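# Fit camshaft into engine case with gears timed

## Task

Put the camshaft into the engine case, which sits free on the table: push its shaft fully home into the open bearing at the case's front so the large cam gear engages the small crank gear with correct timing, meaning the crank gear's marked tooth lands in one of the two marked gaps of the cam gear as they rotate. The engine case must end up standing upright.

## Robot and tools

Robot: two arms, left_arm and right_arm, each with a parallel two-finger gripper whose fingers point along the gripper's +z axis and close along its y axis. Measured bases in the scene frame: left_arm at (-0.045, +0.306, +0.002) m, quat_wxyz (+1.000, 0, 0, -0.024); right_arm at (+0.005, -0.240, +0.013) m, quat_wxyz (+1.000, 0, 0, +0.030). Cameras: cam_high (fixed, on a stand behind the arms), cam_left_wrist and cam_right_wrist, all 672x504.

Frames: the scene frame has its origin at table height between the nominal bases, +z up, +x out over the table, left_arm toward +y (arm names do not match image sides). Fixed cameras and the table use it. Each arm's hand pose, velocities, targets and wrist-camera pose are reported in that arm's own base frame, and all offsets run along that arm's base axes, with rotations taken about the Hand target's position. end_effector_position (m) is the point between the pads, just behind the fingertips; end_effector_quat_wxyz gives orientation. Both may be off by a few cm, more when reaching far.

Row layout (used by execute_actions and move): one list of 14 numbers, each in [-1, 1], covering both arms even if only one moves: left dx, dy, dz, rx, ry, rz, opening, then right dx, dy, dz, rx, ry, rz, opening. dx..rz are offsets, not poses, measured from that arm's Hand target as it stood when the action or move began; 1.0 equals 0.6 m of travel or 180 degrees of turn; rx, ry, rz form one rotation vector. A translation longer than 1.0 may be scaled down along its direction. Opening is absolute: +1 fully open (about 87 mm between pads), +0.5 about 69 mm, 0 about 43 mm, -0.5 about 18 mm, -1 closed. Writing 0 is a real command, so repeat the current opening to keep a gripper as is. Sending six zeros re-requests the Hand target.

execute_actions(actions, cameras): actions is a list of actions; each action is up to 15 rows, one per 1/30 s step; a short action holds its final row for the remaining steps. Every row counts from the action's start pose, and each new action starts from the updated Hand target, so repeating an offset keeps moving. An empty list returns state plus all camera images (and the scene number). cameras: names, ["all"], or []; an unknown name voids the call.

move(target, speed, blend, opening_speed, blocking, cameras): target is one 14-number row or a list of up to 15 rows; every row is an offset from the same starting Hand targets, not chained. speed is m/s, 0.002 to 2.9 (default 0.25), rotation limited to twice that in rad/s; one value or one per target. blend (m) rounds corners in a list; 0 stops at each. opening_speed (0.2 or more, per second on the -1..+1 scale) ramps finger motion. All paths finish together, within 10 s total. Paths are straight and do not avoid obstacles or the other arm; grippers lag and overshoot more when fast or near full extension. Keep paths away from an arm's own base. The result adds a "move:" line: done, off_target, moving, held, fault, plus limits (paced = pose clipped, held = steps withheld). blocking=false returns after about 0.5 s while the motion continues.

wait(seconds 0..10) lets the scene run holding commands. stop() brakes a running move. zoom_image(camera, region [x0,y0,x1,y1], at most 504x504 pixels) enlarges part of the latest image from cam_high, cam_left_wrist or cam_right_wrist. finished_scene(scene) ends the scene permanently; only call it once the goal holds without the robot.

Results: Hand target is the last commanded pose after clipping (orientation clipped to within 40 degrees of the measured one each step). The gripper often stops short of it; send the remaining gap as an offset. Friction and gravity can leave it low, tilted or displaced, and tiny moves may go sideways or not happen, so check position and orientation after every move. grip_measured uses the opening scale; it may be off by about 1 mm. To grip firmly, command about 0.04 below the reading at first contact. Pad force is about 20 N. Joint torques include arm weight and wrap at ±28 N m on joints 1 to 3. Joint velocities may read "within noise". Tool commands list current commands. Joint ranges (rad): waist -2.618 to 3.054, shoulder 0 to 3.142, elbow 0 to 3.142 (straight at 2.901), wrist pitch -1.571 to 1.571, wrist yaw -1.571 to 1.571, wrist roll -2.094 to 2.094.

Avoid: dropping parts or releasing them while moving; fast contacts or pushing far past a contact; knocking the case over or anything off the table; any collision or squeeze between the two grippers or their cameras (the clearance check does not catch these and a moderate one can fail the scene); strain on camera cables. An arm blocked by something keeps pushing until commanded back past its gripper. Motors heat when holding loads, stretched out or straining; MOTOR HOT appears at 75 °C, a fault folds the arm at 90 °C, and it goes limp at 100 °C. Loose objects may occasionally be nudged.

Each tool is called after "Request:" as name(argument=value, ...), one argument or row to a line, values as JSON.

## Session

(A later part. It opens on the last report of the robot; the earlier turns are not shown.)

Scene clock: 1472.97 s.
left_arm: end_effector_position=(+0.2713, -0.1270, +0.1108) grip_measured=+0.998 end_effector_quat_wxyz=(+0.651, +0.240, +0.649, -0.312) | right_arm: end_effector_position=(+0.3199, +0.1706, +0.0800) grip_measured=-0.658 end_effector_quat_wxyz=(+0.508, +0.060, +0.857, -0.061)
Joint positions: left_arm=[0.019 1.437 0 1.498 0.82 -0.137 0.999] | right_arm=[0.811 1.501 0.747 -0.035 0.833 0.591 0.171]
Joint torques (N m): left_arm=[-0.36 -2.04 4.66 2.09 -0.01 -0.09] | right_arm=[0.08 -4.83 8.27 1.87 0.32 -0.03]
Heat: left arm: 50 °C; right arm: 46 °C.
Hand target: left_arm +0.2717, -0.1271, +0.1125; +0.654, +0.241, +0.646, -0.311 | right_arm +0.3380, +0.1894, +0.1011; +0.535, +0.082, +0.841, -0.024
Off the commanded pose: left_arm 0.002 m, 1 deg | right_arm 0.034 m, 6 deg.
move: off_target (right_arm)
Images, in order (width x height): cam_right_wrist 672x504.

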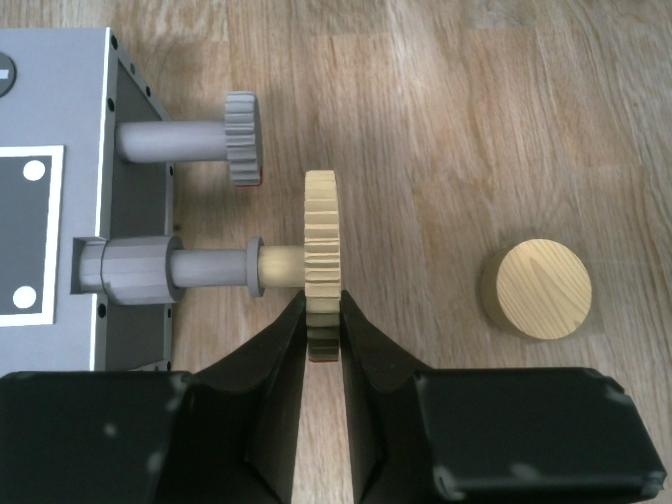

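Request:
execute_actions(
  actions=[
    [[0,0,0,0,0,0,1,0.005,0,0.008,0,0,0,-0.67],[0,0,0,0,0,0,1,0.01,0,0.014,0,0,0,-0.67],[0,0,0,0,0,0,1,0.01,0,0.02,0,0,0,-0.67],[0,0,0,0,0,0,1,0.008,0,0.02,0,0,0,-0.67],[0,0,0,0,0,0,1,0.004,0,0.015,0,0,0,-0.67],[0,0,0,0,0,0,1,0,0,0.008,0,0,0,-0.67],[0,0,0,0,0,0,1,-0.004,0,0,0,0,0,-0.67],[0,0,0,0,0,0,1,-0.008,0,-0.008,0,0,0,-0.67],[0,0,0,0,0,0,1,-0.01,0,-0.015,0,0,0,-0.67],[0,0,0,0,0,0,1,-0.01,0,-0.02,0,0,0,-0.67],[0,0,0,0,0,0,1,-0.006,0,-0.02,0,0,0,-0.67],[0,0,0,0,0,0,1,0,0,-0.015,0,0,0,-0.67],[0,0,0,0,0,0,1,0.005,0,-0.008,0,0,0,-0.67],[0,0,0,0,0,0,1,0.005,0,0,0,0,0,-0.67],[0,0,0,0,0,0,1,0,0,0,0,0,0,-0.67]],
    [[0,0,0,0,0,0,1,0.005,0,0.008,0,0,0,-0.67],[0,0,0,0,0,0,1,0.01,0,0.014,0,0,0,-0.67],[0,0,0,0,0,0,1,0.01,0,0.02,0,0,0,-0.67],[0,0,0,0,0,0,1,0.008,0,0.02,0,0,0,-0.67],[0,0,0,0,0,0,1,0.004,0,0.015,0,0,0,-0.67],[0,0,0,0,0,0,1,0,0,0.008,0,0,0,-0.67],[0,0,0,0,0,0,1,-0.004,0,0,0,0,0,-0.67],[0,0,0,0,0,0,1,-0.008,0,-0.008,0,0,0,-0.67],[0,0,0,0,0,0,1,-0.01,0,-0.015,0,0,0,-0.67],[0,0,0,0,0,0,1,-0.01,0,-0.02,0,0,0,-0.67],[0,0,0,0,0,0,1,-0.006,0,-0.02,0,0,0,-0.67],[0,0,0,0,0,0,1,0,0,-0.015,0,0,0,-0.67],[0,0,0,0,0,0,1,0.005,0,-0.008,0,0,0,-0.67],[0,0,0,0,0,0,1,0.005,0,0,0,0,0,-0.67],[0,0,0,0,0,0,1,0,0,0,0,0,0,-0.67]],
  ],
  cameras=["cam_right_wrist","cam_left_wrist"],
)

Request:
zoom_image(
  camera="cam_right_wrist",
  region=[155, 225, 215, 315],
)

Scene clock: 1497.47 s.
left_arm: end_effector_position=(+0.2713, -0.1270, +0.1108) grip_measured=+0.998 end_effector_quat_wxyz=(+0.651, +0.240, +0.649, -0.312) | right_arm: end_effector_position=(+0.3239, +0.1762, +0.0802) grip_measured=-0.658 end_effector_quat_wxyz=(+0.506, +0.058, +0.859, -0.056)
Joint positions: left_arm=[0.019 1.437 0 1.498 0.82 -0.137 0.999] | right_arm=[0.808 1.519 0.766 -0.029 0.82 0.587 0.171]
Joint torques (N m): left_arm=[-0.38 -2.06 4.64 2.09 0 -0.09] | right_arm=[0.21 -6.26 6.95 1.83 0.46 0]
Heat: left arm: 50 °C; right arm: 47 °C.
Hand target: left_arm +0.2717, -0.1271, +0.1125; +0.654, +0.241, +0.646, -0.311 | right_arm +0.3379, +0.1894, +0.1010; +0.535, +0.082, +0.841, -0.024
Off the commanded pose: left_arm 0.002 m, 1 deg | right_arm 0.028 m, 6 deg.
Step readings (end_effector_position of left_arm | right_arm):
0: (+0.2713, -0.1270, +0.1108) | (+0.3199, +0.1706, +0.0800)
1: (+0.2713, -0.1270, +0.1108) | (+0.3202, +0.1710, +0.0805)
2: (+0.2713, -0.1270, +0.1108) | (+0.3207, +0.1711, +0.0811)
4: (+0.2713, -0.1270, +0.1108) | (+0.3214, +0.1722, +0.0820)
8: (+0.2713, -0.1270, +0.1108) | (+0.3213, +0.1727, +0.0811)
15: (+0.2713, -0.1270, +0.1108) | (+0.3232, +0.1750, +0.0803)
16: (+0.2713, -0.1270, +0.1108) | (+0.3232, +0.1750, +0.0802)
17: (+0.2713, -0.1270, +0.1108) | (+0.3237, +0.1748, +0.0806)
19: (+0.2713, -0.1270, +0.1108) | (+0.3240, +0.1749, +0.0811)
23: (+0.2713, -0.1270, +0.1108) | (+0.3238, +0.1753, +0.0810)
30: (+0.2713, -0.1270, +0.1108) | (+0.3239, +0.1762, +0.0802)
Images, in order (width x height): cam_left_wrist 672x504, cam_right_wrist 672x504.

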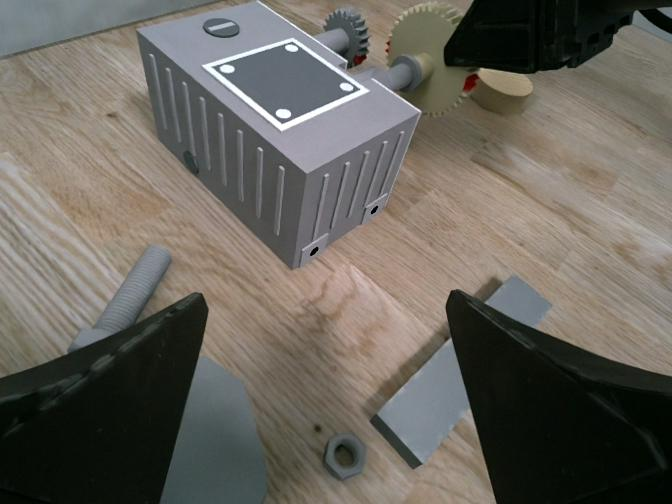

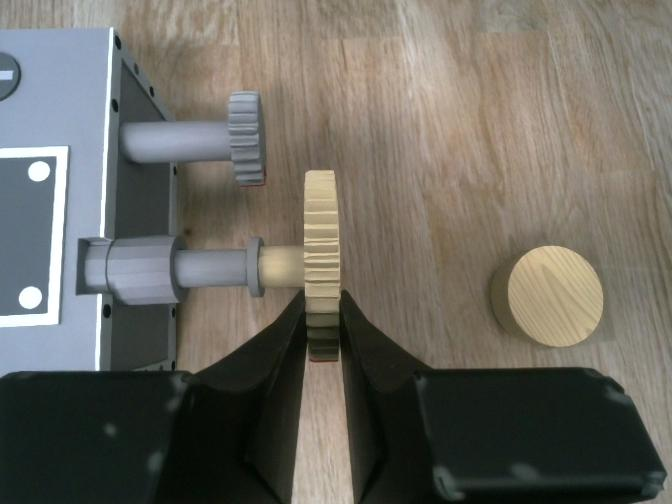

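Scaled by 5.600 from the camera's 672x504 image, which has a finer 960x720 frame.

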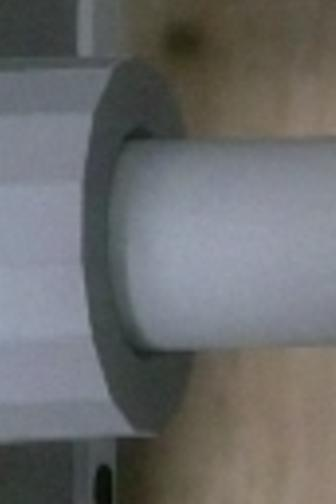

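Request:
execute_actions(
  actions=[
    [[0,0,0,0,0,0,1,0.005,0.004,0.008,0,0,0,-0.67],[0,0,0,0,0,0,1,0.01,0.005,0.014,0,0,0,-0.67],[0,0,0,0,0,0,1,0.01,0.005,0.02,0,0,0,-0.67],[0,0,0,0,0,0,1,0.008,0.005,0.02,0,0,0,-0.67],[0,0,0,0,0,0,1,0.004,0.005,0.015,0,0,0,-0.67],[0,0,0,0,0,0,1,0,0.005,0.008,0,0,0,-0.67],[0,0,0,0,0,0,1,-0.004,0.005,0,0,0,0,-0.67],[0,0,0,0,0,0,1,-0.008,0.005,-0.008,0,0,0,-0.67],[0,0,0,0,0,0,1,-0.01,0.005,-0.015,0,0,0,-0.67],[0,0,0,0,0,0,1,-0.01,0.005,-0.02,0,0,0,-0.67],[0,0,0,0,0,0,1,-0.006,0.005,-0.02,0,0,0,-0.67],[0,0,0,0,0,0,1,0,0.005,-0.015,0,0,0,-0.67],[0,0,0,0,0,0,1,0.005,0.005,-0.008,0,0,0,-0.67],[0,0,0,0,0,0,1,0.005,0.005,0,0,0,0,-0.67],[0,0,0,0,0,0,1,0,0.005,0,0,0,0,-0.67]],
    [[0,0,0,0,0,0,1,0.005,0.004,0.008,0,0,0,-0.67],[0,0,0,0,0,0,1,0.01,0.005,0.014,0,0,0,-0.67],[0,0,0,0,0,0,1,0.01,0.005,0.02,0,0,0,-0.67],[0,0,0,0,0,0,1,0.008,0.005,0.02,0,0,0,-0.67],[0,0,0,0,0,0,1,0.004,0.005,0.015,0,0,0,-0.67],[0,0,0,0,0,0,1,0,0.005,0.008,0,0,0,-0.67],[0,0,0,0,0,0,1,-0.004,0.005,0,0,0,0,-0.67],[0,0,0,0,0,0,1,-0.008,0.005,-0.008,0,0,0,-0.67],[0,0,0,0,0,0,1,-0.01,0.005,-0.015,0,0,0,-0.67],[0,0,0,0,0,0,1,-0.01,0.005,-0.02,0,0,0,-0.67],[0,0,0,0,0,0,1,-0.006,0.005,-0.02,0,0,0,-0.67],[0,0,0,0,0,0,1,0,0.005,-0.015,0,0,0,-0.67],[0,0,0,0,0,0,1,0.005,0.005,-0.008,0,0,0,-0.67],[0,0,0,0,0,0,1,0.005,0.005,0,0,0,0,-0.67],[0,0,0,0,0,0,1,0,0.005,0,0,0,0,-0.67]],
  ],
  cameras=["cam_right_wrist","cam_left_wrist"],
)

Request:
zoom_image(
  camera="cam_right_wrist",
  region=[155, 225, 215, 315],
)

Request:
zoom_image(
  camera="cam_left_wrist",
  region=[345, 40, 445, 115],
)

Scene clock: 1514.43 s.
left_arm: end_effector_position=(+0.2713, -0.1270, +0.1108) grip_measured=+0.998 end_effector_quat_wxyz=(+0.651, +0.240, +0.649, -0.312) | right_arm: end_effector_position=(+0.3240, +0.1800, +0.0803) grip_measured=-0.658 end_effector_quat_wxyz=(+0.507, +0.060, +0.858, -0.059)
Joint positions: left_arm=[0.019 1.437 0 1.498 0.82 -0.137 0.999] | right_arm=[0.821 1.535 0.783 -0.043 0.835 0.603 0.171]
Joint torques (N m): left_arm=[-0.38 -2.06 4.64 2.09 -0.01 -0.09] | right_arm=[0.42 -6.27 7.08 1.86 0.42 -0.02]
Heat: left arm: 50 °C; right arm: 46 °C.
Hand target: left_arm +0.2717, -0.1271, +0.1125; +0.654, +0.241, +0.646, -0.311 | right_arm +0.3380, +0.1954, +0.1010; +0.535, +0.082, +0.841, -0.024
Off the commanded pose: left_arm 0.002 m, 1 deg | right_arm 0.029 m, 6 deg.
Step readings (end_effector_position of left_arm | right_arm):
0: (+0.2713, -0.1270, +0.1108) | (+0.3239, +0.1762, +0.0802)
1: (+0.2713, -0.1270, +0.1108) | (+0.3240, +0.1763, +0.0805)
2: (+0.2713, -0.1270, +0.1108) | (+0.3241, +0.1766, +0.0811)
4: (+0.2713, -0.1270, +0.1108) | (+0.3241, +0.1769, +0.0816)
8: (+0.2713, -0.1270, +0.1108) | (+0.3237, +0.1775, +0.0815)
15: (+0.2713, -0.1270, +0.1108) | (+0.3237, +0.1779, +0.0803)
16: (+0.2713, -0.1270, +0.1108) | (+0.3239, +0.1781, +0.0806)
17: (+0.2713, -0.1270, +0.1108) | (+0.3241, +0.1782, +0.0811)
19: (+0.2713, -0.1270, +0.1108) | (+0.3239, +0.1788, +0.0817)
23: (+0.2713, -0.1270, +0.1108) | (+0.3236, +0.1793, +0.0813)
30: (+0.2713, -0.1270, +0.1108) | (+0.3240, +0.1800, +0.0803)
Images, in order (width x height): cam_left_wrist 672x504, cam_right_wrist 672x504.

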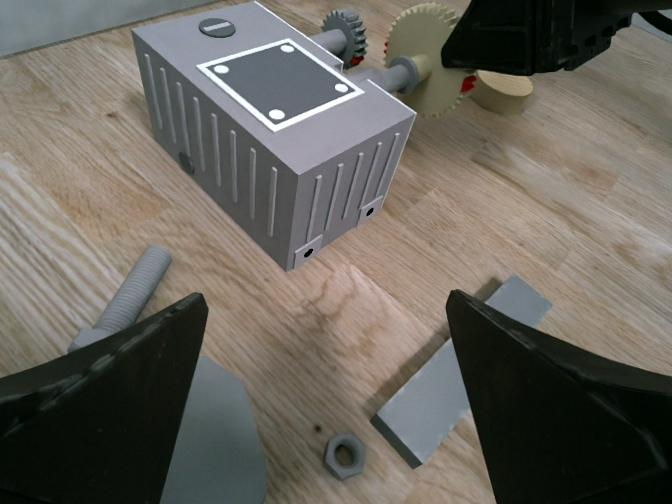

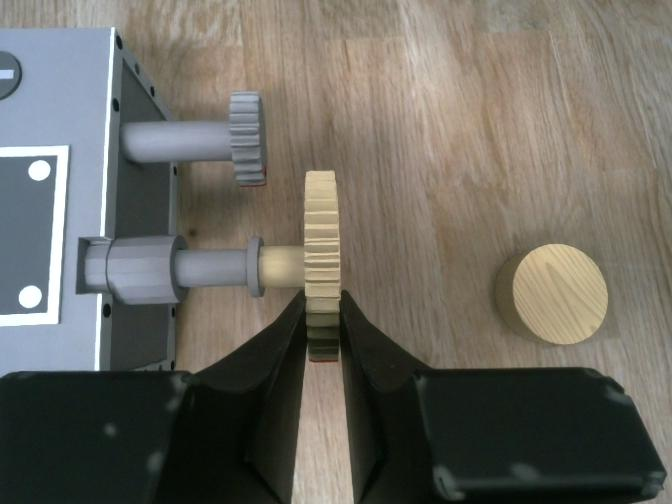

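Scaled by 5.600 from the camera's 672x504 image, which has a finer 960x720 frame.

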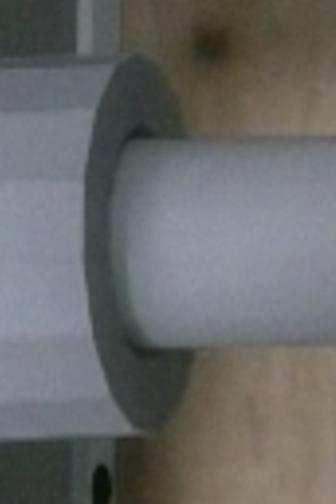

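Scaled by 5.040 from the camera's 672x504 image, which has a finer 960x720 frame.

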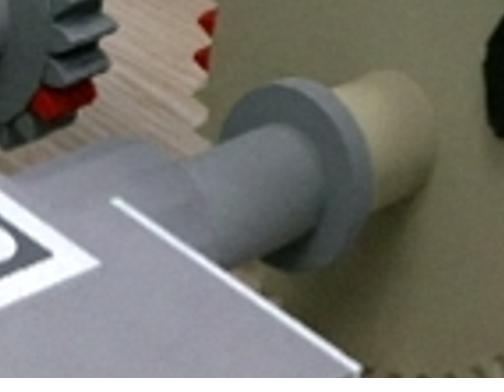

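Request:
move(
  target=[
    [0.047,0.128,0.196,0,0,0,1,0,-0.015,0,0,0,0,-0.75],
    [0.189,0.1785,0.096,0.2273,0.0856,-0.1894,-0.9,0,-0.015,0,0,0,0,-0.75],
  ],
  speed=0.25,
  cameras=["all"],
)

Scene clock: 1535.50 s.
left_arm: end_effector_position=(+0.3893, -0.0186, +0.1727) grip_measured=-0.900 end_effector_quat_wxyz=(+0.338, +0.582, +0.693, -0.259) | right_arm: end_effector_position=(+0.3254, +0.1788, +0.0809) grip_measured=-0.658 end_effector_quat_wxyz=(+0.504, +0.058, +0.860, -0.055)
Joint positions: left_arm=[0.235 1.984 1.885 -1.492 0.88 1.642 0.05] | right_arm=[0.808 1.529 0.783 -0.043 0.814 0.59 0.171]
Joint torques (N m): left_arm=[-0.73 -6.68 9.03 -0.25 0.53 0.06] | right_arm=[-0.49 -7.87 5.16 1.99 0.47 -0.06]
Heat: left arm: 48 °C; right arm: 45 °C.
Hand target: left_arm +0.3851, -0.0201, +0.1701; +0.324, +0.583, +0.694, -0.272 | right_arm +0.3380, +0.1864, +0.1011; +0.535, +0.082, +0.841, -0.024
Off the commanded pose: left_arm 0.005 m, 2 deg | right_arm 0.025 m, 6 deg.
move: off_target (right_arm)

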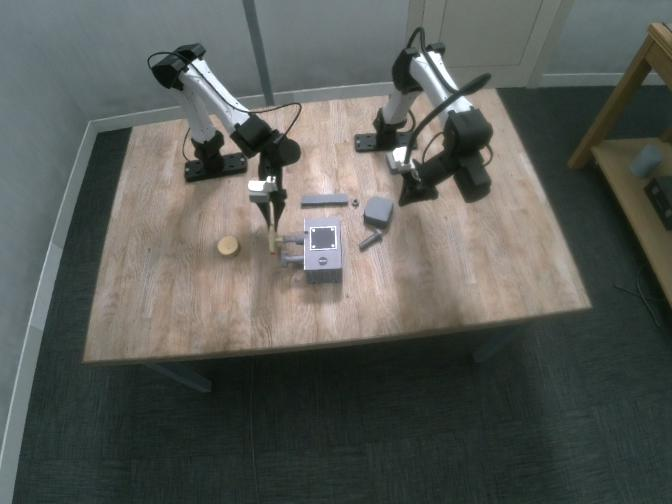

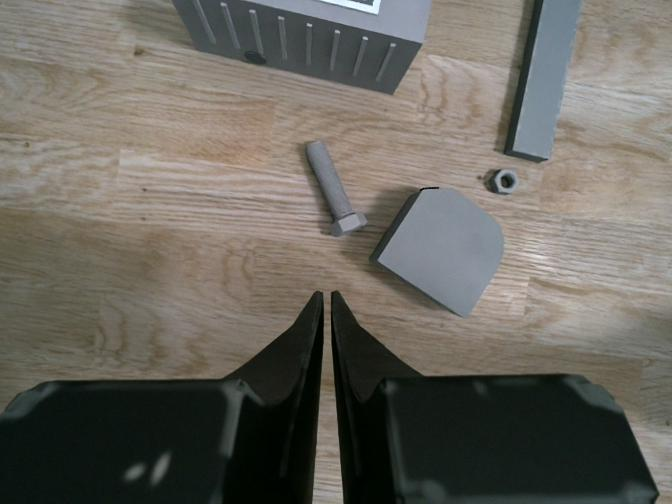

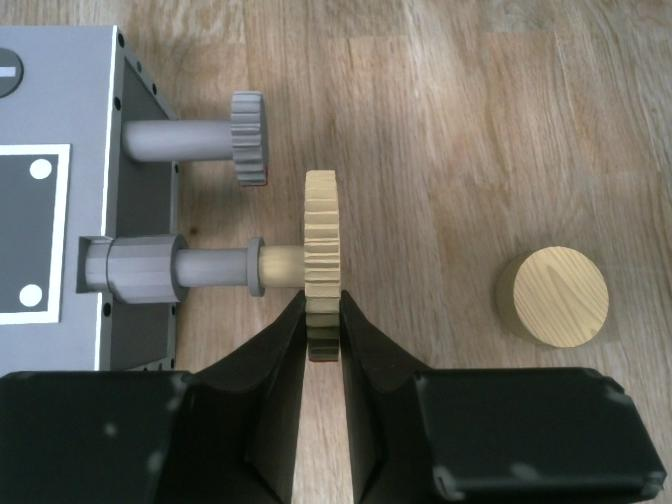

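Request:
move(
  target=[0.075,-0.125,-0.18,0,0,0,-0.9,0,0,0,0,0,0,-0.75],
  speed=0.15,
  cameras=["cam_left_wrist"],
)

Scene clock: 1557.73 s.
left_arm: end_effector_position=(+0.4331, -0.0954, +0.0727) grip_measured=-0.900 end_effector_quat_wxyz=(+0.334, +0.586, +0.688, -0.267) | right_arm: end_effector_position=(+0.3254, +0.1788, +0.0809) grip_measured=-0.658 end_effector_quat_wxyz=(+0.504, +0.058, +0.860, -0.055)
Joint positions: left_arm=[0.028 2.087 1.631 -0.919 0.867 1.348 0.05] | right_arm=[0.808 1.529 0.783 -0.043 0.814 0.59 0.171]
Joint torques (N m): left_arm=[-0.39 -8.2 5.89 0.72 0.54 -0.11] | right_arm=[-0.5 -7.84 5.2 2 0.47 -0.07]
Motor temperatures (°C): left_arm=[23 27 34 43 26 25 24] | right_arm=[25 31 43 46 27 26 30]
Heat: left arm: 43 °C; right arm: 46 °C.
Hand target: left_arm +0.4301, -0.0950, +0.0622; +0.324, +0.583, +0.694, -0.272 | right_arm +0.3380, +0.1864, +0.1011; +0.535, +0.082, +0.841, -0.024
Off the commanded pose: left_arm 0.011 m, 2 deg | right_arm 0.025 m, 6 deg.
move: off_target (left_arm, right_arm)
Images, in order (width x height): cam_left_wrist 672x504.

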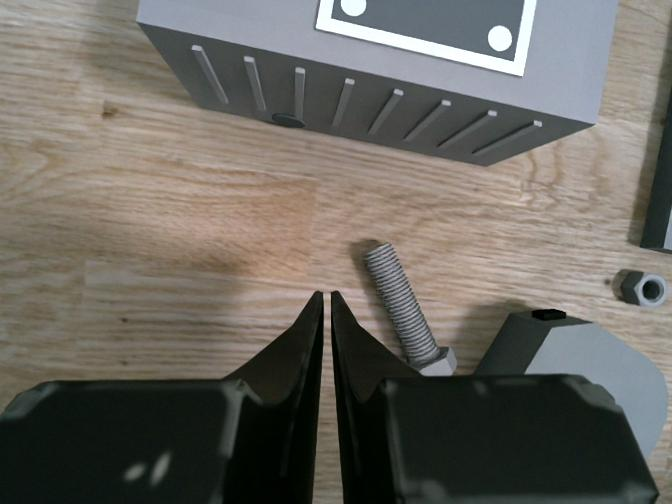

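Request:
move(
  target=[-0.03,-0.113,-0.035,0,0,0,-0.9,0,0,0,0,0,0,-0.75],
  speed=0.08,
  cameras=["cam_left_wrist"],
)

Scene clock: 1569.37 s.
left_arm: end_effector_position=(+0.4116, -0.1632, +0.0286) grip_measured=-0.900 end_effector_quat_wxyz=(+0.313, +0.579, +0.698, -0.282) | right_arm: end_effector_position=(+0.3254, +0.1788, +0.0809) grip_measured=-0.658 end_effector_quat_wxyz=(+0.504, +0.058, +0.860, -0.055)
Joint positions: left_arm=[-0.142 2.075 1.424 -0.599 0.823 1.103 0.05] | right_arm=[0.808 1.529 0.783 -0.043 0.814 0.59 0.171]
Joint torques (N m): left_arm=[-0.4 -12.55 5.64 0.97 0.5 -0.12] | right_arm=[-0.49 -7.84 5.18 1.99 0.46 -0.07]
Heat: left arm: 41 °C; right arm: 46 °C.
Hand target: left_arm +0.4120, -0.1628, +0.0411; +0.324, +0.583, +0.694, -0.272 | right_arm +0.3380, +0.1864, +0.1011; +0.535, +0.082, +0.841, -0.024
Off the commanded pose: left_arm 0.013 m, 2 deg | right_arm 0.025 m, 6 deg.
move: off_target (left_arm, right_arm)
Images, in order (width x height): cam_left_wrist 672x504.

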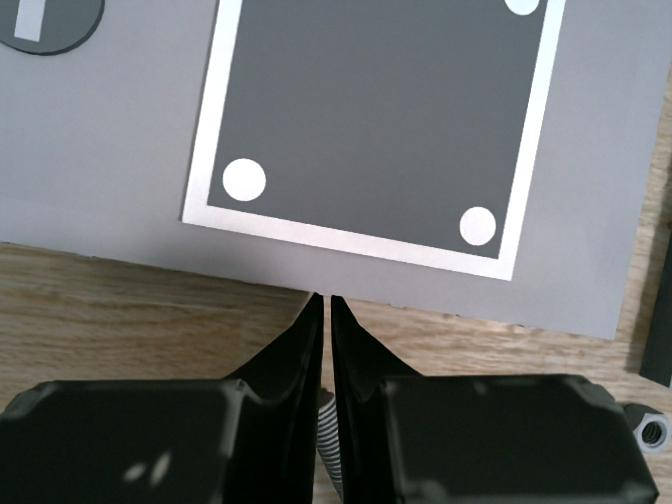

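Request:
move(
  target=[0,-0.018,0.012,0,0,0,-0.9,0,0,0,0,0,0,-0.75],
  speed=0.04,
  cameras=["cam_left_wrist","cam_right_wrist"],
)

Scene clock: 1581.10 s.
left_arm: end_effector_position=(+0.4092, -0.1709, +0.0326) grip_measured=-0.900 end_effector_quat_wxyz=(+0.309, +0.577, +0.702, -0.282) | right_arm: end_effector_position=(+0.3254, +0.1788, +0.0809) grip_measured=-0.658 end_effector_quat_wxyz=(+0.504, +0.057, +0.860, -0.055)
Joint positions: left_arm=[-0.163 2.063 1.424 -0.594 0.811 1.067 0.05] | right_arm=[0.808 1.529 0.783 -0.043 0.814 0.589 0.171]
Joint torques (N m): left_arm=[-0.95 -12.42 6.87 1.02 0.53 -0.11] | right_arm=[-0.47 -7.83 5.2 2 0.47 -0.07]
Motor temperatures (°C): left_arm=[23 34 33 41 26 25 24] | right_arm=[25 31 42 46 27 26 30]
Heat: left arm: 41 °C; right arm: 46 °C.
Hand target: left_arm +0.4120, -0.1736, +0.0484; +0.324, +0.583, +0.694, -0.272 | right_arm +0.3380, +0.1863, +0.1011; +0.535, +0.082, +0.841, -0.024
Off the commanded pose: left_arm 0.016 m, 2 deg | right_arm 0.025 m, 6 deg.
move: off_target (left_arm, right_arm)
Images, in order (width x height): cam_left_wrist 672x504, cam_right_wrist 672x504.

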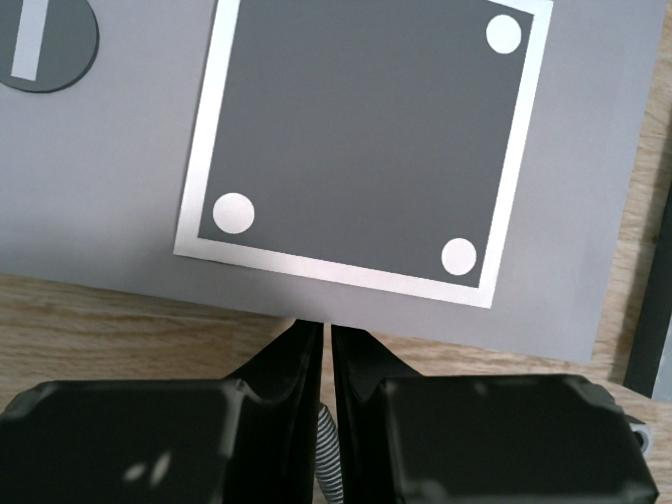

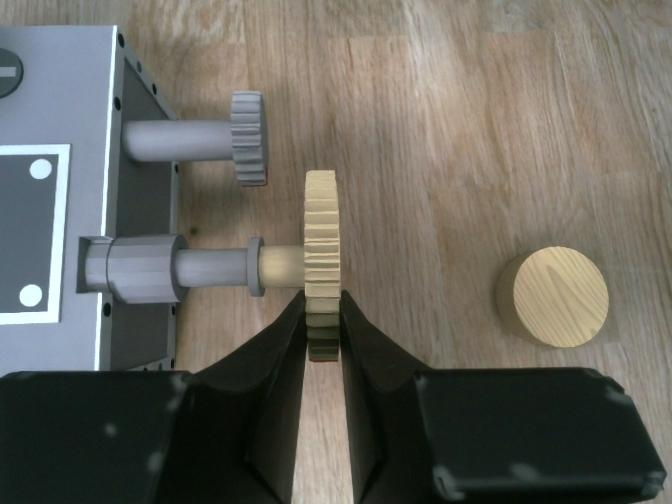

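Request:
move(
  target=[0,-0.016,0.004,0,0,0,-0.9,0,0,0,0,0,0,-0.75],
  speed=0.03,
  cameras=["cam_left_wrist","cam_right_wrist"],
)

Request:
zoom_image(
  camera="cam_right_wrist",
  region=[155, 225, 215, 315],
)

Scene clock: 1591.50 s.
left_arm: end_effector_position=(+0.4092, -0.1730, +0.0306) grip_measured=-0.900 end_effector_quat_wxyz=(+0.302, +0.573, +0.710, -0.275) | right_arm: end_effector_position=(+0.3254, +0.1788, +0.0809) grip_measured=-0.658 end_effector_quat_wxyz=(+0.504, +0.057, +0.860, -0.055)
Joint positions: left_arm=[-0.176 2.063 1.424 -0.585 0.784 1.038 0.05] | right_arm=[0.808 1.529 0.783 -0.043 0.814 0.589 0.171]
Joint torques (N m): left_arm=[-1.96 -12.62 7.28 1.12 0.74 -0.11] | right_arm=[-0.5 -7.86 5.16 1.99 0.46 -0.07]
Heat: left arm: 40 °C; right arm: 46 °C.
Hand target: left_arm +0.4121, -0.1832, +0.0508; +0.324, +0.583, +0.694, -0.272 | right_arm +0.3380, +0.1863, +0.1011; +0.535, +0.082, +0.841, -0.024
Off the commanded pose: left_arm 0.023 m, 3 deg | right_arm 0.025 m, 6 deg.
move: off_target (left_arm, right_arm)
Images, in order (width x height): cam_left_wrist 672x504, cam_right_wrist 672x504.

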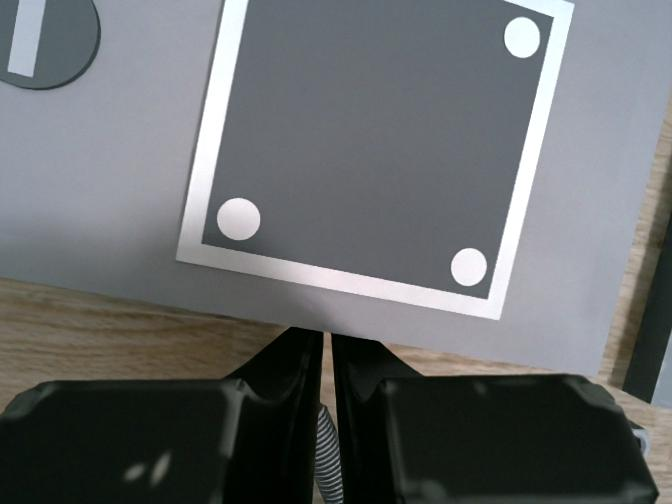

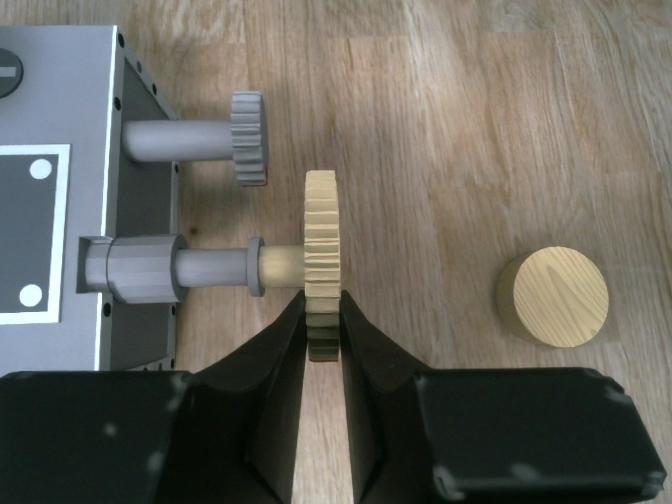

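Scaled by 5.600 from the camera's 672x504 image, which has a finer 960x720 frame.

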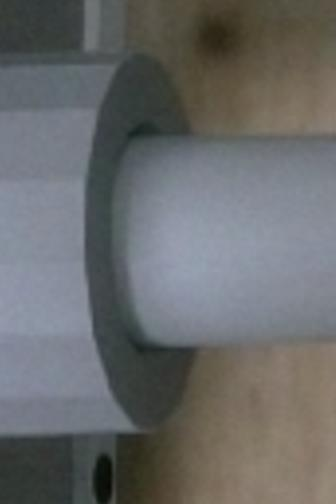

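Request:
execute_actions(
  actions=[
    [[0,0,0,0,0,0,-0.9,0.01,0.008,0.008,0,0,0,-0.67],[0,0,0,0,0,0,-0.9,0.015,0.012,0.014,0,0,0,-0.67],[0,0,0,0,0,0,-0.9,0.015,0.012,0.02,0,0,0,-0.67],[0,0,0,0,0,0,-0.9,0.015,0.012,0.02,0,0,0,-0.67],[0,0,0,0,0,0,-0.9,0.012,0.012,0.015,0,0,0,-0.67],[0,0,0,0,0,0,-0.9,0.008,0.012,0.008,0,0,0,-0.67],[0,0,0,0,0,0,-0.9,0.004,0.012,0,0,0,0,-0.67],[0,0,0,0,0,0,-0.9,0,0.012,-0.008,0,0,0,-0.67],[0,0,0,0,0,0,-0.9,-0.002,0.012,-0.015,0,0,0,-0.67],[0,0,0,0,0,0,-0.9,0,0.012,-0.02,0,0,0,-0.67],[0,0,0,0,0,0,-0.9,0.004,0.012,-0.02,0,0,0,-0.67],[0,0,0,0,0,0,-0.9,0.008,0.012,-0.015,0,0,0,-0.67],[0,0,0,0,0,0,-0.9,0.01,0.012,-0.008,0,0,0,-0.67],[0,0,0,0,0,0,-0.9,0.01,0.012,0,0,0,0,-0.67],[0,0,0,0,0,0,-0.9,0.005,0.012,0,0,0,0,-0.67]],
    [[0,0,0,0,0,0,-0.9,0.005,0.004,0.008,0,0,0,-0.67],[0,0,0,0,0,0,-0.9,0.01,0.005,0.014,0,0,0,-0.67],[0,0,0,0,0,0,-0.9,0.01,0.005,0.02,0,0,0,-0.67],[0,0,0,0,0,0,-0.9,0.008,0.005,0.02,0,0,0,-0.67],[0,0,0,0,0,0,-0.9,0.004,0.005,0.015,0,0,0,-0.67],[0,0,0,0,0,0,-0.9,0,0.005,0.008,0,0,0,-0.67],[0,0,0,0,0,0,-0.9,-0.004,0.005,0,0,0,0,-0.67],[0,0,0,0,0,0,-0.9,-0.008,0.005,-0.008,0,0,0,-0.67],[0,0,0,0,0,0,-0.9,-0.01,0.005,-0.015,0,0,0,-0.67],[0,0,0,0,0,0,-0.9,-0.01,0.005,-0.02,0,0,0,-0.67],[0,0,0,0,0,0,-0.9,-0.006,0.005,-0.02,0,0,0,-0.67],[0,0,0,0,0,0,-0.9,0,0.005,-0.015,0,0,0,-0.67],[0,0,0,0,0,0,-0.9,0.005,0.005,-0.008,0,0,0,-0.67],[0,0,0,0,0,0,-0.9,0.005,0.005,0,0,0,0,-0.67],[0,0,0,0,0,0,-0.9,0,0.005,0,0,0,0,-0.67]],
  ],
  cameras=["cam_right_wrist","cam_left_wrist"],
)

Request:
zoom_image(
  camera="cam_right_wrist",
  region=[155, 225, 215, 315],
)

Scene clock: 1615.63 s.
left_arm: end_effector_position=(+0.4100, -0.1727, +0.0303) grip_measured=-0.900 end_effector_quat_wxyz=(+0.302, +0.574, +0.711, -0.273) | right_arm: end_effector_position=(+0.3265, +0.1800, +0.0804) grip_measured=-0.657 end_effector_quat_wxyz=(+0.506, +0.059, +0.859, -0.061)
Joint positions: left_arm=[-0.177 2.063 1.424 -0.582 0.779 1.037 0.05] | right_arm=[0.815 1.544 0.794 -0.045 0.832 0.595 0.171]
Joint torques (N m): left_arm=[-1.88 -12.6 7.31 1.09 0.79 -0.12] | right_arm=[0.49 -6.19 7.08 1.9 0.41 0.01]
Motor temperatures (°C): left_arm=[23 40 34 39 26 25 24] | right_arm=[25 31 41 47 27 26 30]
Heat: left arm: 40 °C; right arm: 47 °C.
Hand target: left_arm +0.4121, -0.1832, +0.0508; +0.324, +0.583, +0.694, -0.272 | right_arm +0.3410, +0.1965, +0.1010; +0.535, +0.082, +0.841, -0.024
Off the commanded pose: left_arm 0.023 m, 3 deg | right_arm 0.030 m, 6 deg.
Step readings (end_effector_position of left_arm | right_arm):
0: (+0.4091, -0.1730, +0.0306) | (+0.3254, +0.1788, +0.0809)
1: (+0.4091, -0.1730, +0.0306) | (+0.3254, +0.1788, +0.0809)
2: (+0.4091, -0.1730, +0.0306) | (+0.3257, +0.1788, +0.0812)
4: (+0.4092, -0.1730, +0.0306) | (+0.3258, +0.1789, +0.0817)
8: (+0.4092, -0.1732, +0.0306) | (+0.3258, +0.1795, +0.0812)
15: (+0.4097, -0.1730, +0.0305) | (+0.3273, +0.1794, +0.0806)
16: (+0.4097, -0.1730, +0.0305) | (+0.3273, +0.1794, +0.0805)
17: (+0.4097, -0.1730, +0.0305) | (+0.3275, +0.1796, +0.0810)
19: (+0.4098, -0.1729, +0.0304) | (+0.3272, +0.1797, +0.0815)
23: (+0.4098, -0.1728, +0.0304) | (+0.3268, +0.1803, +0.0814)
30: (+0.4100, -0.1727, +0.0303) | (+0.3265, +0.1800, +0.0804)
Images, in order (width x height): cam_left_wrist 672x504, cam_right_wrist 672x504.

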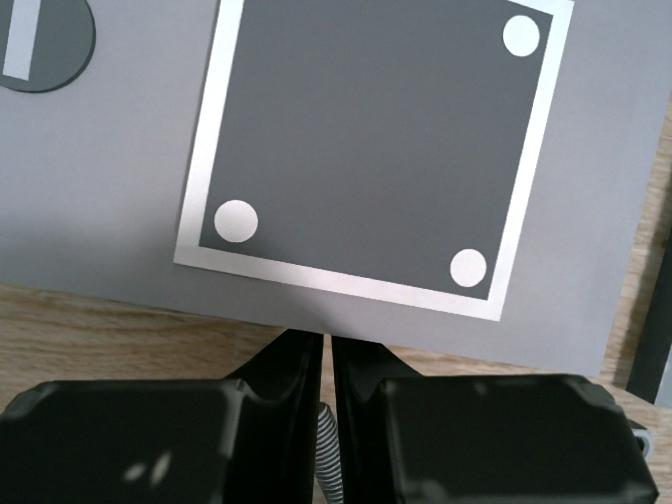

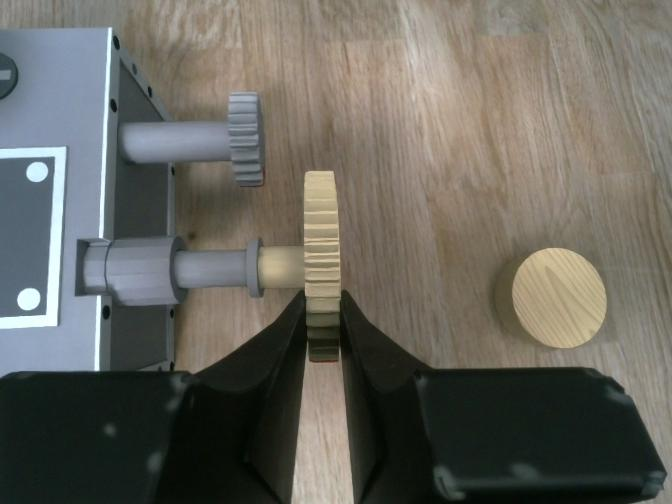

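Scaled by 5.600 from the camera's 672x504 image, which has a finer 960x720 frame.

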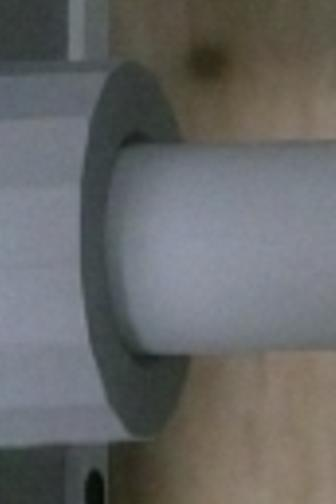

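Request:
zoom_image(
  camera="cam_right_wrist",
  region=[100, 80, 280, 200],
)

Request:
zoom_image(
  camera="cam_right_wrist",
  region=[100, 200, 280, 320],
)

Scaled by 2.800 from the camera's 672x504 image, which has a finer 960x720 frame.

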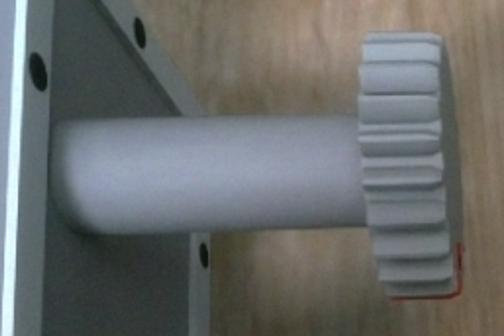

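Scaled by 2.800 from the camera's 672x504 image, which has a finer 960x720 frame.

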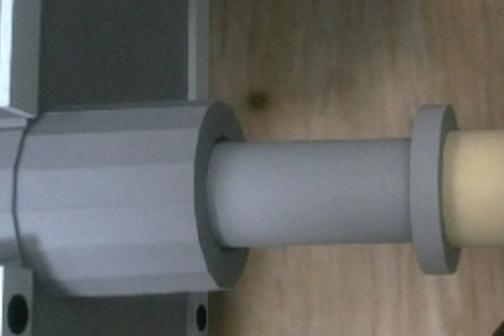

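Request:
execute_actions(
  actions=[
    [[0,0,0,0,0,0,-0.9,0.008,-0.012,0.01,0,0,0,-0.67],[0,0,0,0,0,0,-0.9,0.015,-0.012,0.02,0,0,0,-0.67],[0,0,0,0,0,0,-0.9,0.018,-0.012,0.03,0,0,0,-0.67],[0,0,0,0,0,0,-0.9,0.015,-0.012,0.03,0,0,0,-0.67],[0,0,0,0,0,0,-0.9,0.01,-0.012,0.02,0,0,0,-0.67],[0,0,0,0,0,0,-0.9,0.0,-0.012,0.01,0,0,0,-0.67],[0,0,0,0,0,0,-0.9,-0.005,-0.012,0,0,0,0,-0.67],[0,0,0,0,0,0,-0.9,-0.01,-0.012,-0.01,0,0,0,-0.67],[0,0,0,0,0,0,-0.9,-0.012,-0.012,-0.02,0,0,0,-0.67],[0,0,0,0,0,0,-0.9,-0.01,-0.012,-0.03,0,0,0,-0.67],[0,0,0,0,0,0,-0.9,0.0,-0.012,-0.03,0,0,0,-0.67],[0,0,0,0,0,0,-0.9,0.008,-0.012,-0.02,0,0,0,-0.67],[0,0,0,0,0,0,-0.9,0.012,-0.012,-0.01,0,0,0,-0.67],[0,0,0,0,0,0,-0.9,0.01,-0.012,0,0,0,0,-0.67],[0,0,0,0,0,0,-0.9,0.005,-0.012,0,0,0,0,-0.67]],
    [[0,0,0,0,0,0,-0.9,0.008,0,0.01,0,0,0,-0.67],[0,0,0,0,0,0,-0.9,0.015,0,0.02,0,0,0,-0.67],[0,0,0,0,0,0,-0.9,0.018,0,0.03,0,0,0,-0.67],[0,0,0,0,0,0,-0.9,0.015,0,0.03,0,0,0,-0.67],[0,0,0,0,0,0,-0.9,0.01,0,0.02,0,0,0,-0.67],[0,0,0,0,0,0,-0.9,0.0,0,0.01,0,0,0,-0.67],[0,0,0,0,0,0,-0.9,-0.005,0,0,0,0,0,-0.67],[0,0,0,0,0,0,-0.9,-0.01,0,-0.01,0,0,0,-0.67],[0,0,0,0,0,0,-0.9,-0.012,0,-0.02,0,0,0,-0.67],[0,0,0,0,0,0,-0.9,-0.01,0,-0.03,0,0,0,-0.67],[0,0,0,0,0,0,-0.9,0.0,0,-0.03,0,0,0,-0.67],[0,0,0,0,0,0,-0.9,0.008,0,-0.02,0,0,0,-0.67],[0,0,0,0,0,0,-0.9,0.012,0,-0.01,0,0,0,-0.67],[0,0,0,0,0,0,-0.9,0.01,0,0,0,0,0,-0.67],[0,0,0,0,0,0,-0.9,0.0,0,0,0,0,0,-0.67]],
  ],
  cameras=["cam_right_wrist","cam_left_wrist"],
)

Request:
zoom_image(
  camera="cam_right_wrist",
  region=[100, 200, 280, 320],
)

Scene clock: 1663.70 s.
left_arm: end_effector_position=(+0.4113, -0.1734, +0.0304) grip_measured=-0.900 end_effector_quat_wxyz=(+0.304, +0.576, +0.710, -0.270) | right_arm: end_effector_position=(+0.3327, +0.1760, +0.0795) grip_measured=-0.656 end_effector_quat_wxyz=(+0.509, +0.060, +0.857, -0.057)
Joint positions: left_arm=[-0.179 2.063 1.424 -0.575 0.775 1.037 0.05] | right_arm=[0.789 1.544 0.778 0.004 0.812 0.565 0.172]
Joint torques (N m): left_arm=[-1.68 -12.59 7.34 1.04 0.83 -0.12] | right_arm=[0.58 -7.21 6.97 1.72 0.4 0.07]
Heat: left arm: 44 °C; right arm: 46 °C.
Hand target: left_arm +0.4121, -0.1832, +0.0508; +0.324, +0.583, +0.694, -0.272 | right_arm +0.3440, +0.1893, +0.1011; +0.535, +0.082, +0.841, -0.024
Off the commanded pose: left_arm 0.023 m, 3 deg | right_arm 0.028 m, 6 deg.
Step readings (end_effector_position of left_arm | right_arm):
0: (+0.4100, -0.1727, +0.0303) | (+0.3265, +0.1800, +0.0804)
1: (+0.4100, -0.1727, +0.0303) | (+0.3272, +0.1787, +0.0806)
2: (+0.4100, -0.1727, +0.0303) | (+0.3279, +0.1776, +0.0808)
4: (+0.4102, -0.1731, +0.0304) | (+0.3295, +0.1771, +0.0814)
8: (+0.4105, -0.1734, +0.0305) | (+0.3288, +0.1784, +0.0803)
15: (+0.4107, -0.1733, +0.0304) | (+0.3301, +0.1763, +0.0793)
16: (+0.4107, -0.1733, +0.0305) | (+0.3304, +0.1766, +0.0797)
17: (+0.4107, -0.1733, +0.0305) | (+0.3310, +0.1766, +0.0806)
19: (+0.4109, -0.1734, +0.0305) | (+0.3323, +0.1764, +0.0819)
23: (+0.4109, -0.1736, +0.0305) | (+0.3312, +0.1781, +0.0807)
30: (+0.4113, -0.1734, +0.0304) | (+0.3327, +0.1760, +0.0795)
Images, in order (width x height): cam_left_wrist 672x504, cam_right_wrist 672x504.

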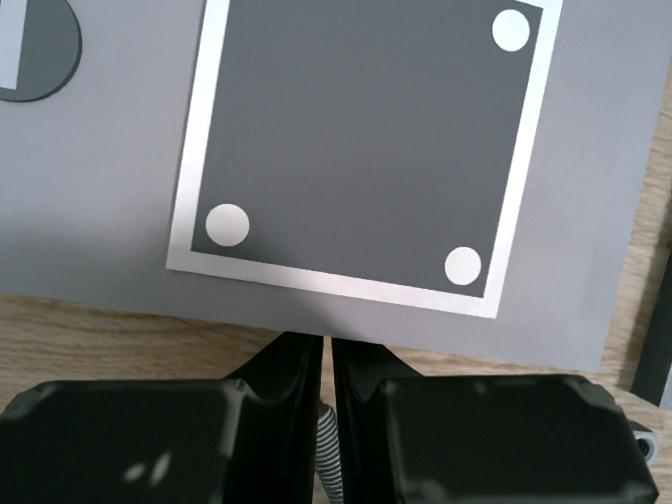

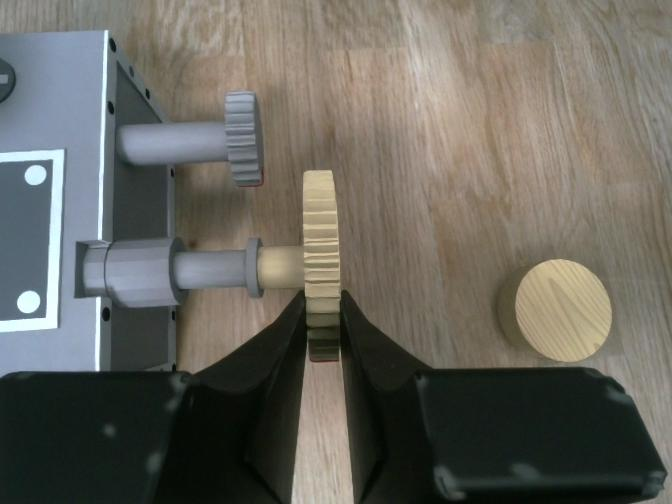

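Scaled by 2.800 from the camera's 672x504 image, which has a finer 960x720 frame.

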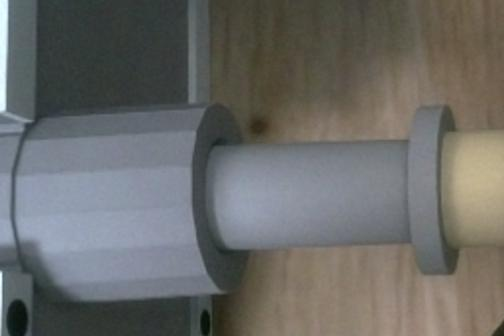

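Request:
move(
  target=[
    [-0.003,0.138,0.1,0,0,0,-0.9,0,-0.01,0,0,0,0,-0.75],
    [-0.187,0.222,0.25,-0.2273,-0.0856,0.1894,-0.9,0,-0.01,0,0,0,0,-0.75],
    [-0.237,0.093,0.05,-0.2273,-0.0856,0.1894,-0.9,0,-0.01,0,0,0,0,-0.75],
  ],
  speed=[0.15,0.3,0.2],
  blend=[0.02,0.02,0],
  cameras=["cam_left_wrist","cam_right_wrist"],
)

Request:
zoom_image(
  camera="cam_left_wrist",
  region=[330, 0, 530, 120],
)

Scene clock: 1705.20 s.
left_arm: end_effector_position=(+0.2687, -0.1276, +0.0761) grip_measured=-0.900 end_effector_quat_wxyz=(+0.618, +0.250, +0.679, -0.308) | right_arm: end_effector_position=(+0.3326, +0.1773, +0.0804) grip_measured=-0.656 end_effector_quat_wxyz=(+0.507, +0.057, +0.859, -0.051)
Joint positions: left_arm=[0.011 1.598 -0.005 1.535 0.825 -0.058 0.05] | right_arm=[0.786 1.538 0.778 0.003 0.795 0.559 0.172]
Joint torques (N m): left_arm=[-0.8 -2.03 3 2.54 -0.09 -0.1] | right_arm=[-0.49 -7.92 5.71 1.82 0.46 0]
Motor temperatures (°C): left_arm=[23 46 35 36 27 25 24] | right_arm=[25 32 44 46 27 26 30]
Heat: left arm: 46 °C; right arm: 46 °C.
Hand target: left_arm +0.2698, -0.1275, +0.0807; +0.654, +0.241, +0.646, -0.311 | right_arm +0.3440, +0.1834, +0.1011; +0.535, +0.082, +0.841, -0.024
Off the commanded pose: left_arm 0.005 m, 6 deg | right_arm 0.024 m, 6 deg.
joint sent to its limit (left arm) — joint 4 (wrist pitch), upper limit. The joint targets are off in orientation, not in position.
move: off_target (left_arm, right_arm); blend cut to 0 m at target 1
Images, in order (width x height): cam_left_wrist 672x504, cam_right_wrist 672x504.

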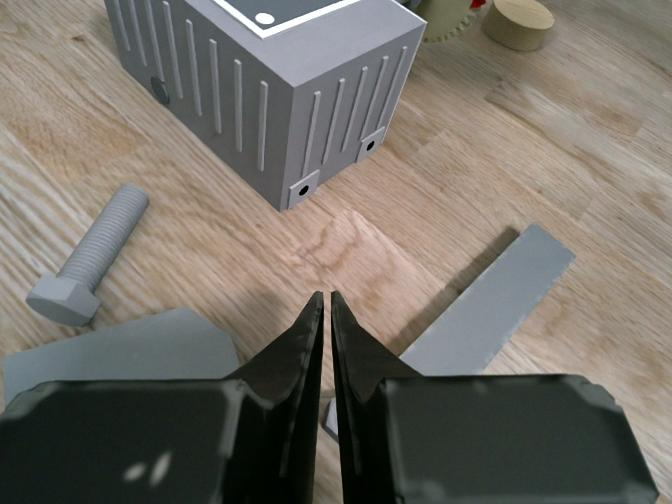

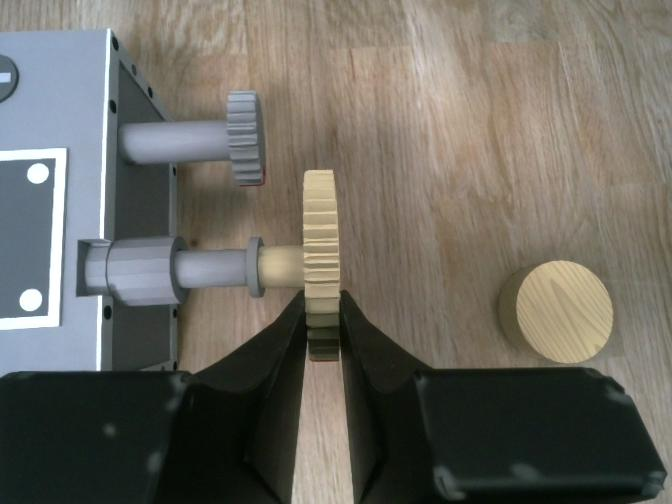

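Scaled by 2.520 from the camera's 672x504 image, which has a finer 960x720 frame.

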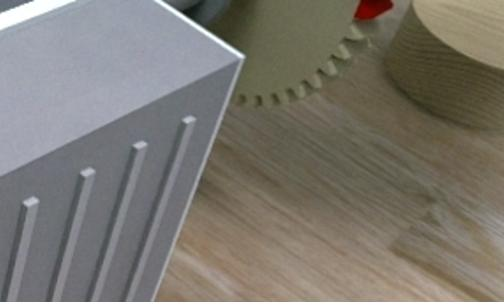

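Request:
move(
  target=[0.01,-0.03,0.033,0,0,0,-0.9,0,0,0,0,0,0,-0.75],
  speed=0.15,
  cameras=["cam_left_wrist"],
)

Request:
zoom_image(
  camera="cam_left_wrist",
  region=[330, 0, 480, 90],
)

Scene clock: 1713.70 s.
left_arm: end_effector_position=(+0.2680, -0.1447, +0.0828) grip_measured=-0.900 end_effector_quat_wxyz=(+0.620, +0.238, +0.677, -0.317) | right_arm: end_effector_position=(+0.3326, +0.1773, +0.0804) grip_measured=-0.656 end_effector_quat_wxyz=(+0.507, +0.057, +0.859, -0.051)
Joint positions: left_arm=[-0.096 1.571 -0.005 1.536 0.714 -0.109 0.05] | right_arm=[0.786 1.538 0.778 0.003 0.795 0.559 0.172]
Joint torques (N m): left_arm=[-0.95 -4.14 5.31 2.58 -0.1 -0.1] | right_arm=[-0.44 -7.97 5.68 1.83 0.46 0]
Heat: left arm: 43 °C; right arm: 46 °C.
Hand target: left_arm +0.2758, -0.1454, +0.1006; +0.654, +0.241, +0.646, -0.311 | right_arm +0.3440, +0.1834, +0.1011; +0.535, +0.082, +0.841, -0.024
Off the commanded pose: left_arm 0.019 m, 5 deg | right_arm 0.024 m, 6 deg.
joint sent to its limit (left arm) — joint 4 (wrist pitch), upper limit. The joint targets still meet the commanded pose.
move: off_target (left_arm, right_arm)
Images, in order (width x height): cam_left_wrist 672x504.

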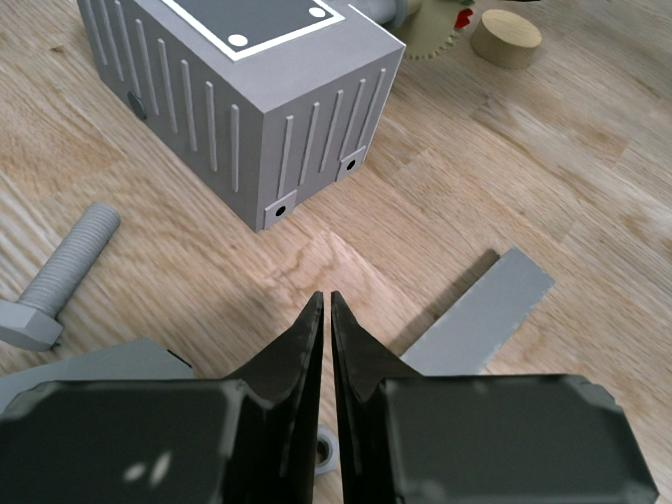

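Scaled by 3.360 from the camera's 672x504 image, which has a finer 960x720 frame.

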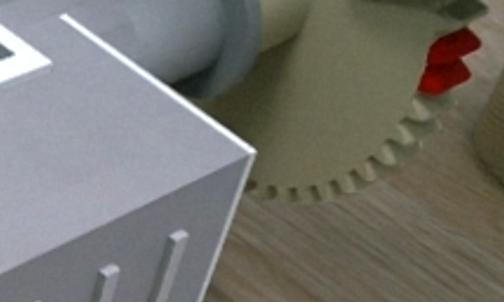

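Request:
move(
  target=[0.003,0.03,0.015,0,0,0,-0.9,0,0,0.014,0,0,0,-0.75],
  speed=0.1,
  cameras=["cam_left_wrist","cam_right_wrist"],
)

Request:
zoom_image(
  camera="cam_left_wrist",
  region=[330, 0, 450, 90],
)

Request:
zoom_image(
  camera="cam_right_wrist",
  region=[155, 225, 215, 315],
)

Scene clock: 1733.83 s.
left_arm: end_effector_position=(+0.2729, -0.1271, +0.0950) grip_measured=-0.900 end_effector_quat_wxyz=(+0.636, +0.229, +0.667, -0.314) | right_arm: end_effector_position=(+0.3313, +0.1784, +0.0806) grip_measured=-0.658 end_effector_quat_wxyz=(+0.504, +0.054, +0.861, -0.047)
Joint positions: left_arm=[0.009 1.528 -0.001 1.536 0.797 -0.133 0.05] | right_arm=[0.786 1.531 0.778 -0.005 0.783 0.559 0.171]
Joint torques (N m): left_arm=[0.32 -3.89 5.87 2.31 0.26 -0.09] | right_arm=[-0.49 -8.92 7.17 1.58 0.59 0]
Motor temperatures (°C): left_arm=[23 39 33 46 26 25 24] | right_arm=[25 34 43 46 27 26 30]
Heat: left arm: 46 °C; right arm: 46 °C.
Hand target: left_arm +0.2776, -0.1274, +0.1096; +0.654, +0.241, +0.646, -0.311 | right_arm +0.3440, +0.1835, +0.1094; +0.535, +0.082, +0.841, -0.024
Off the commanded pose: left_arm 0.015 m, 4 deg | right_arm 0.032 m, 6 deg.
move: off_target (left_arm, right_arm)
Images, in order (width x height): cam_left_wrist 672x504, cam_right_wrist 672x504.

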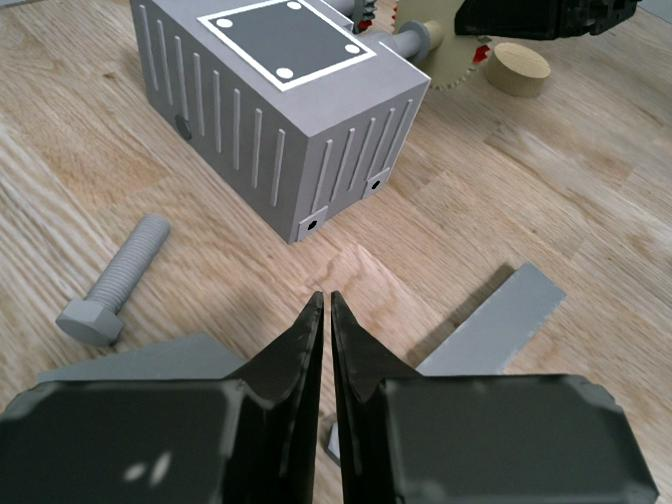

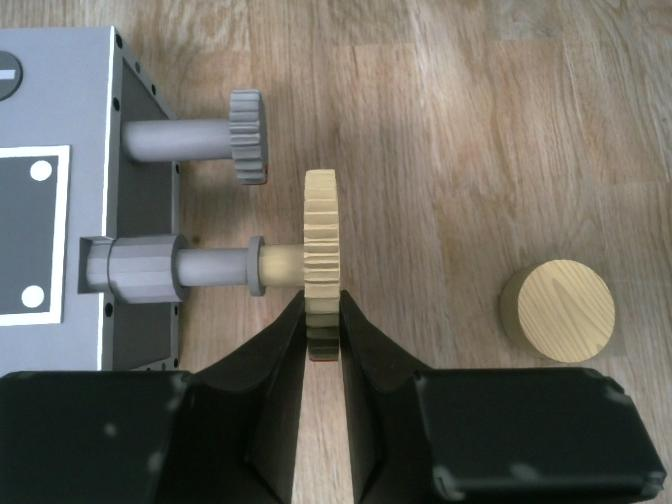

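Scaled by 4.200 from the camera's 672x504 image, which has a finer 960x720 frame.

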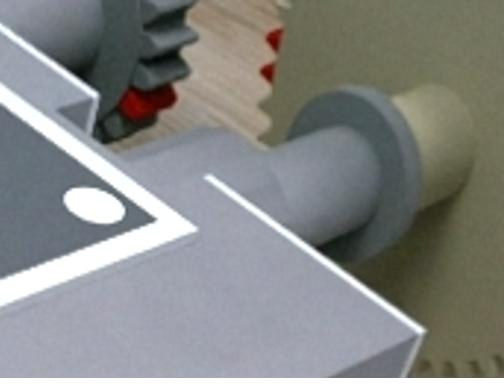

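Scaled by 5.600 from the camera's 672x504 image, which has a finer 960x720 frame.

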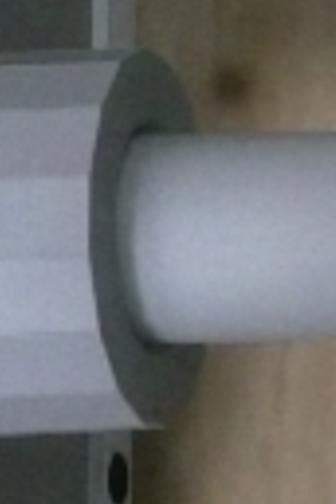

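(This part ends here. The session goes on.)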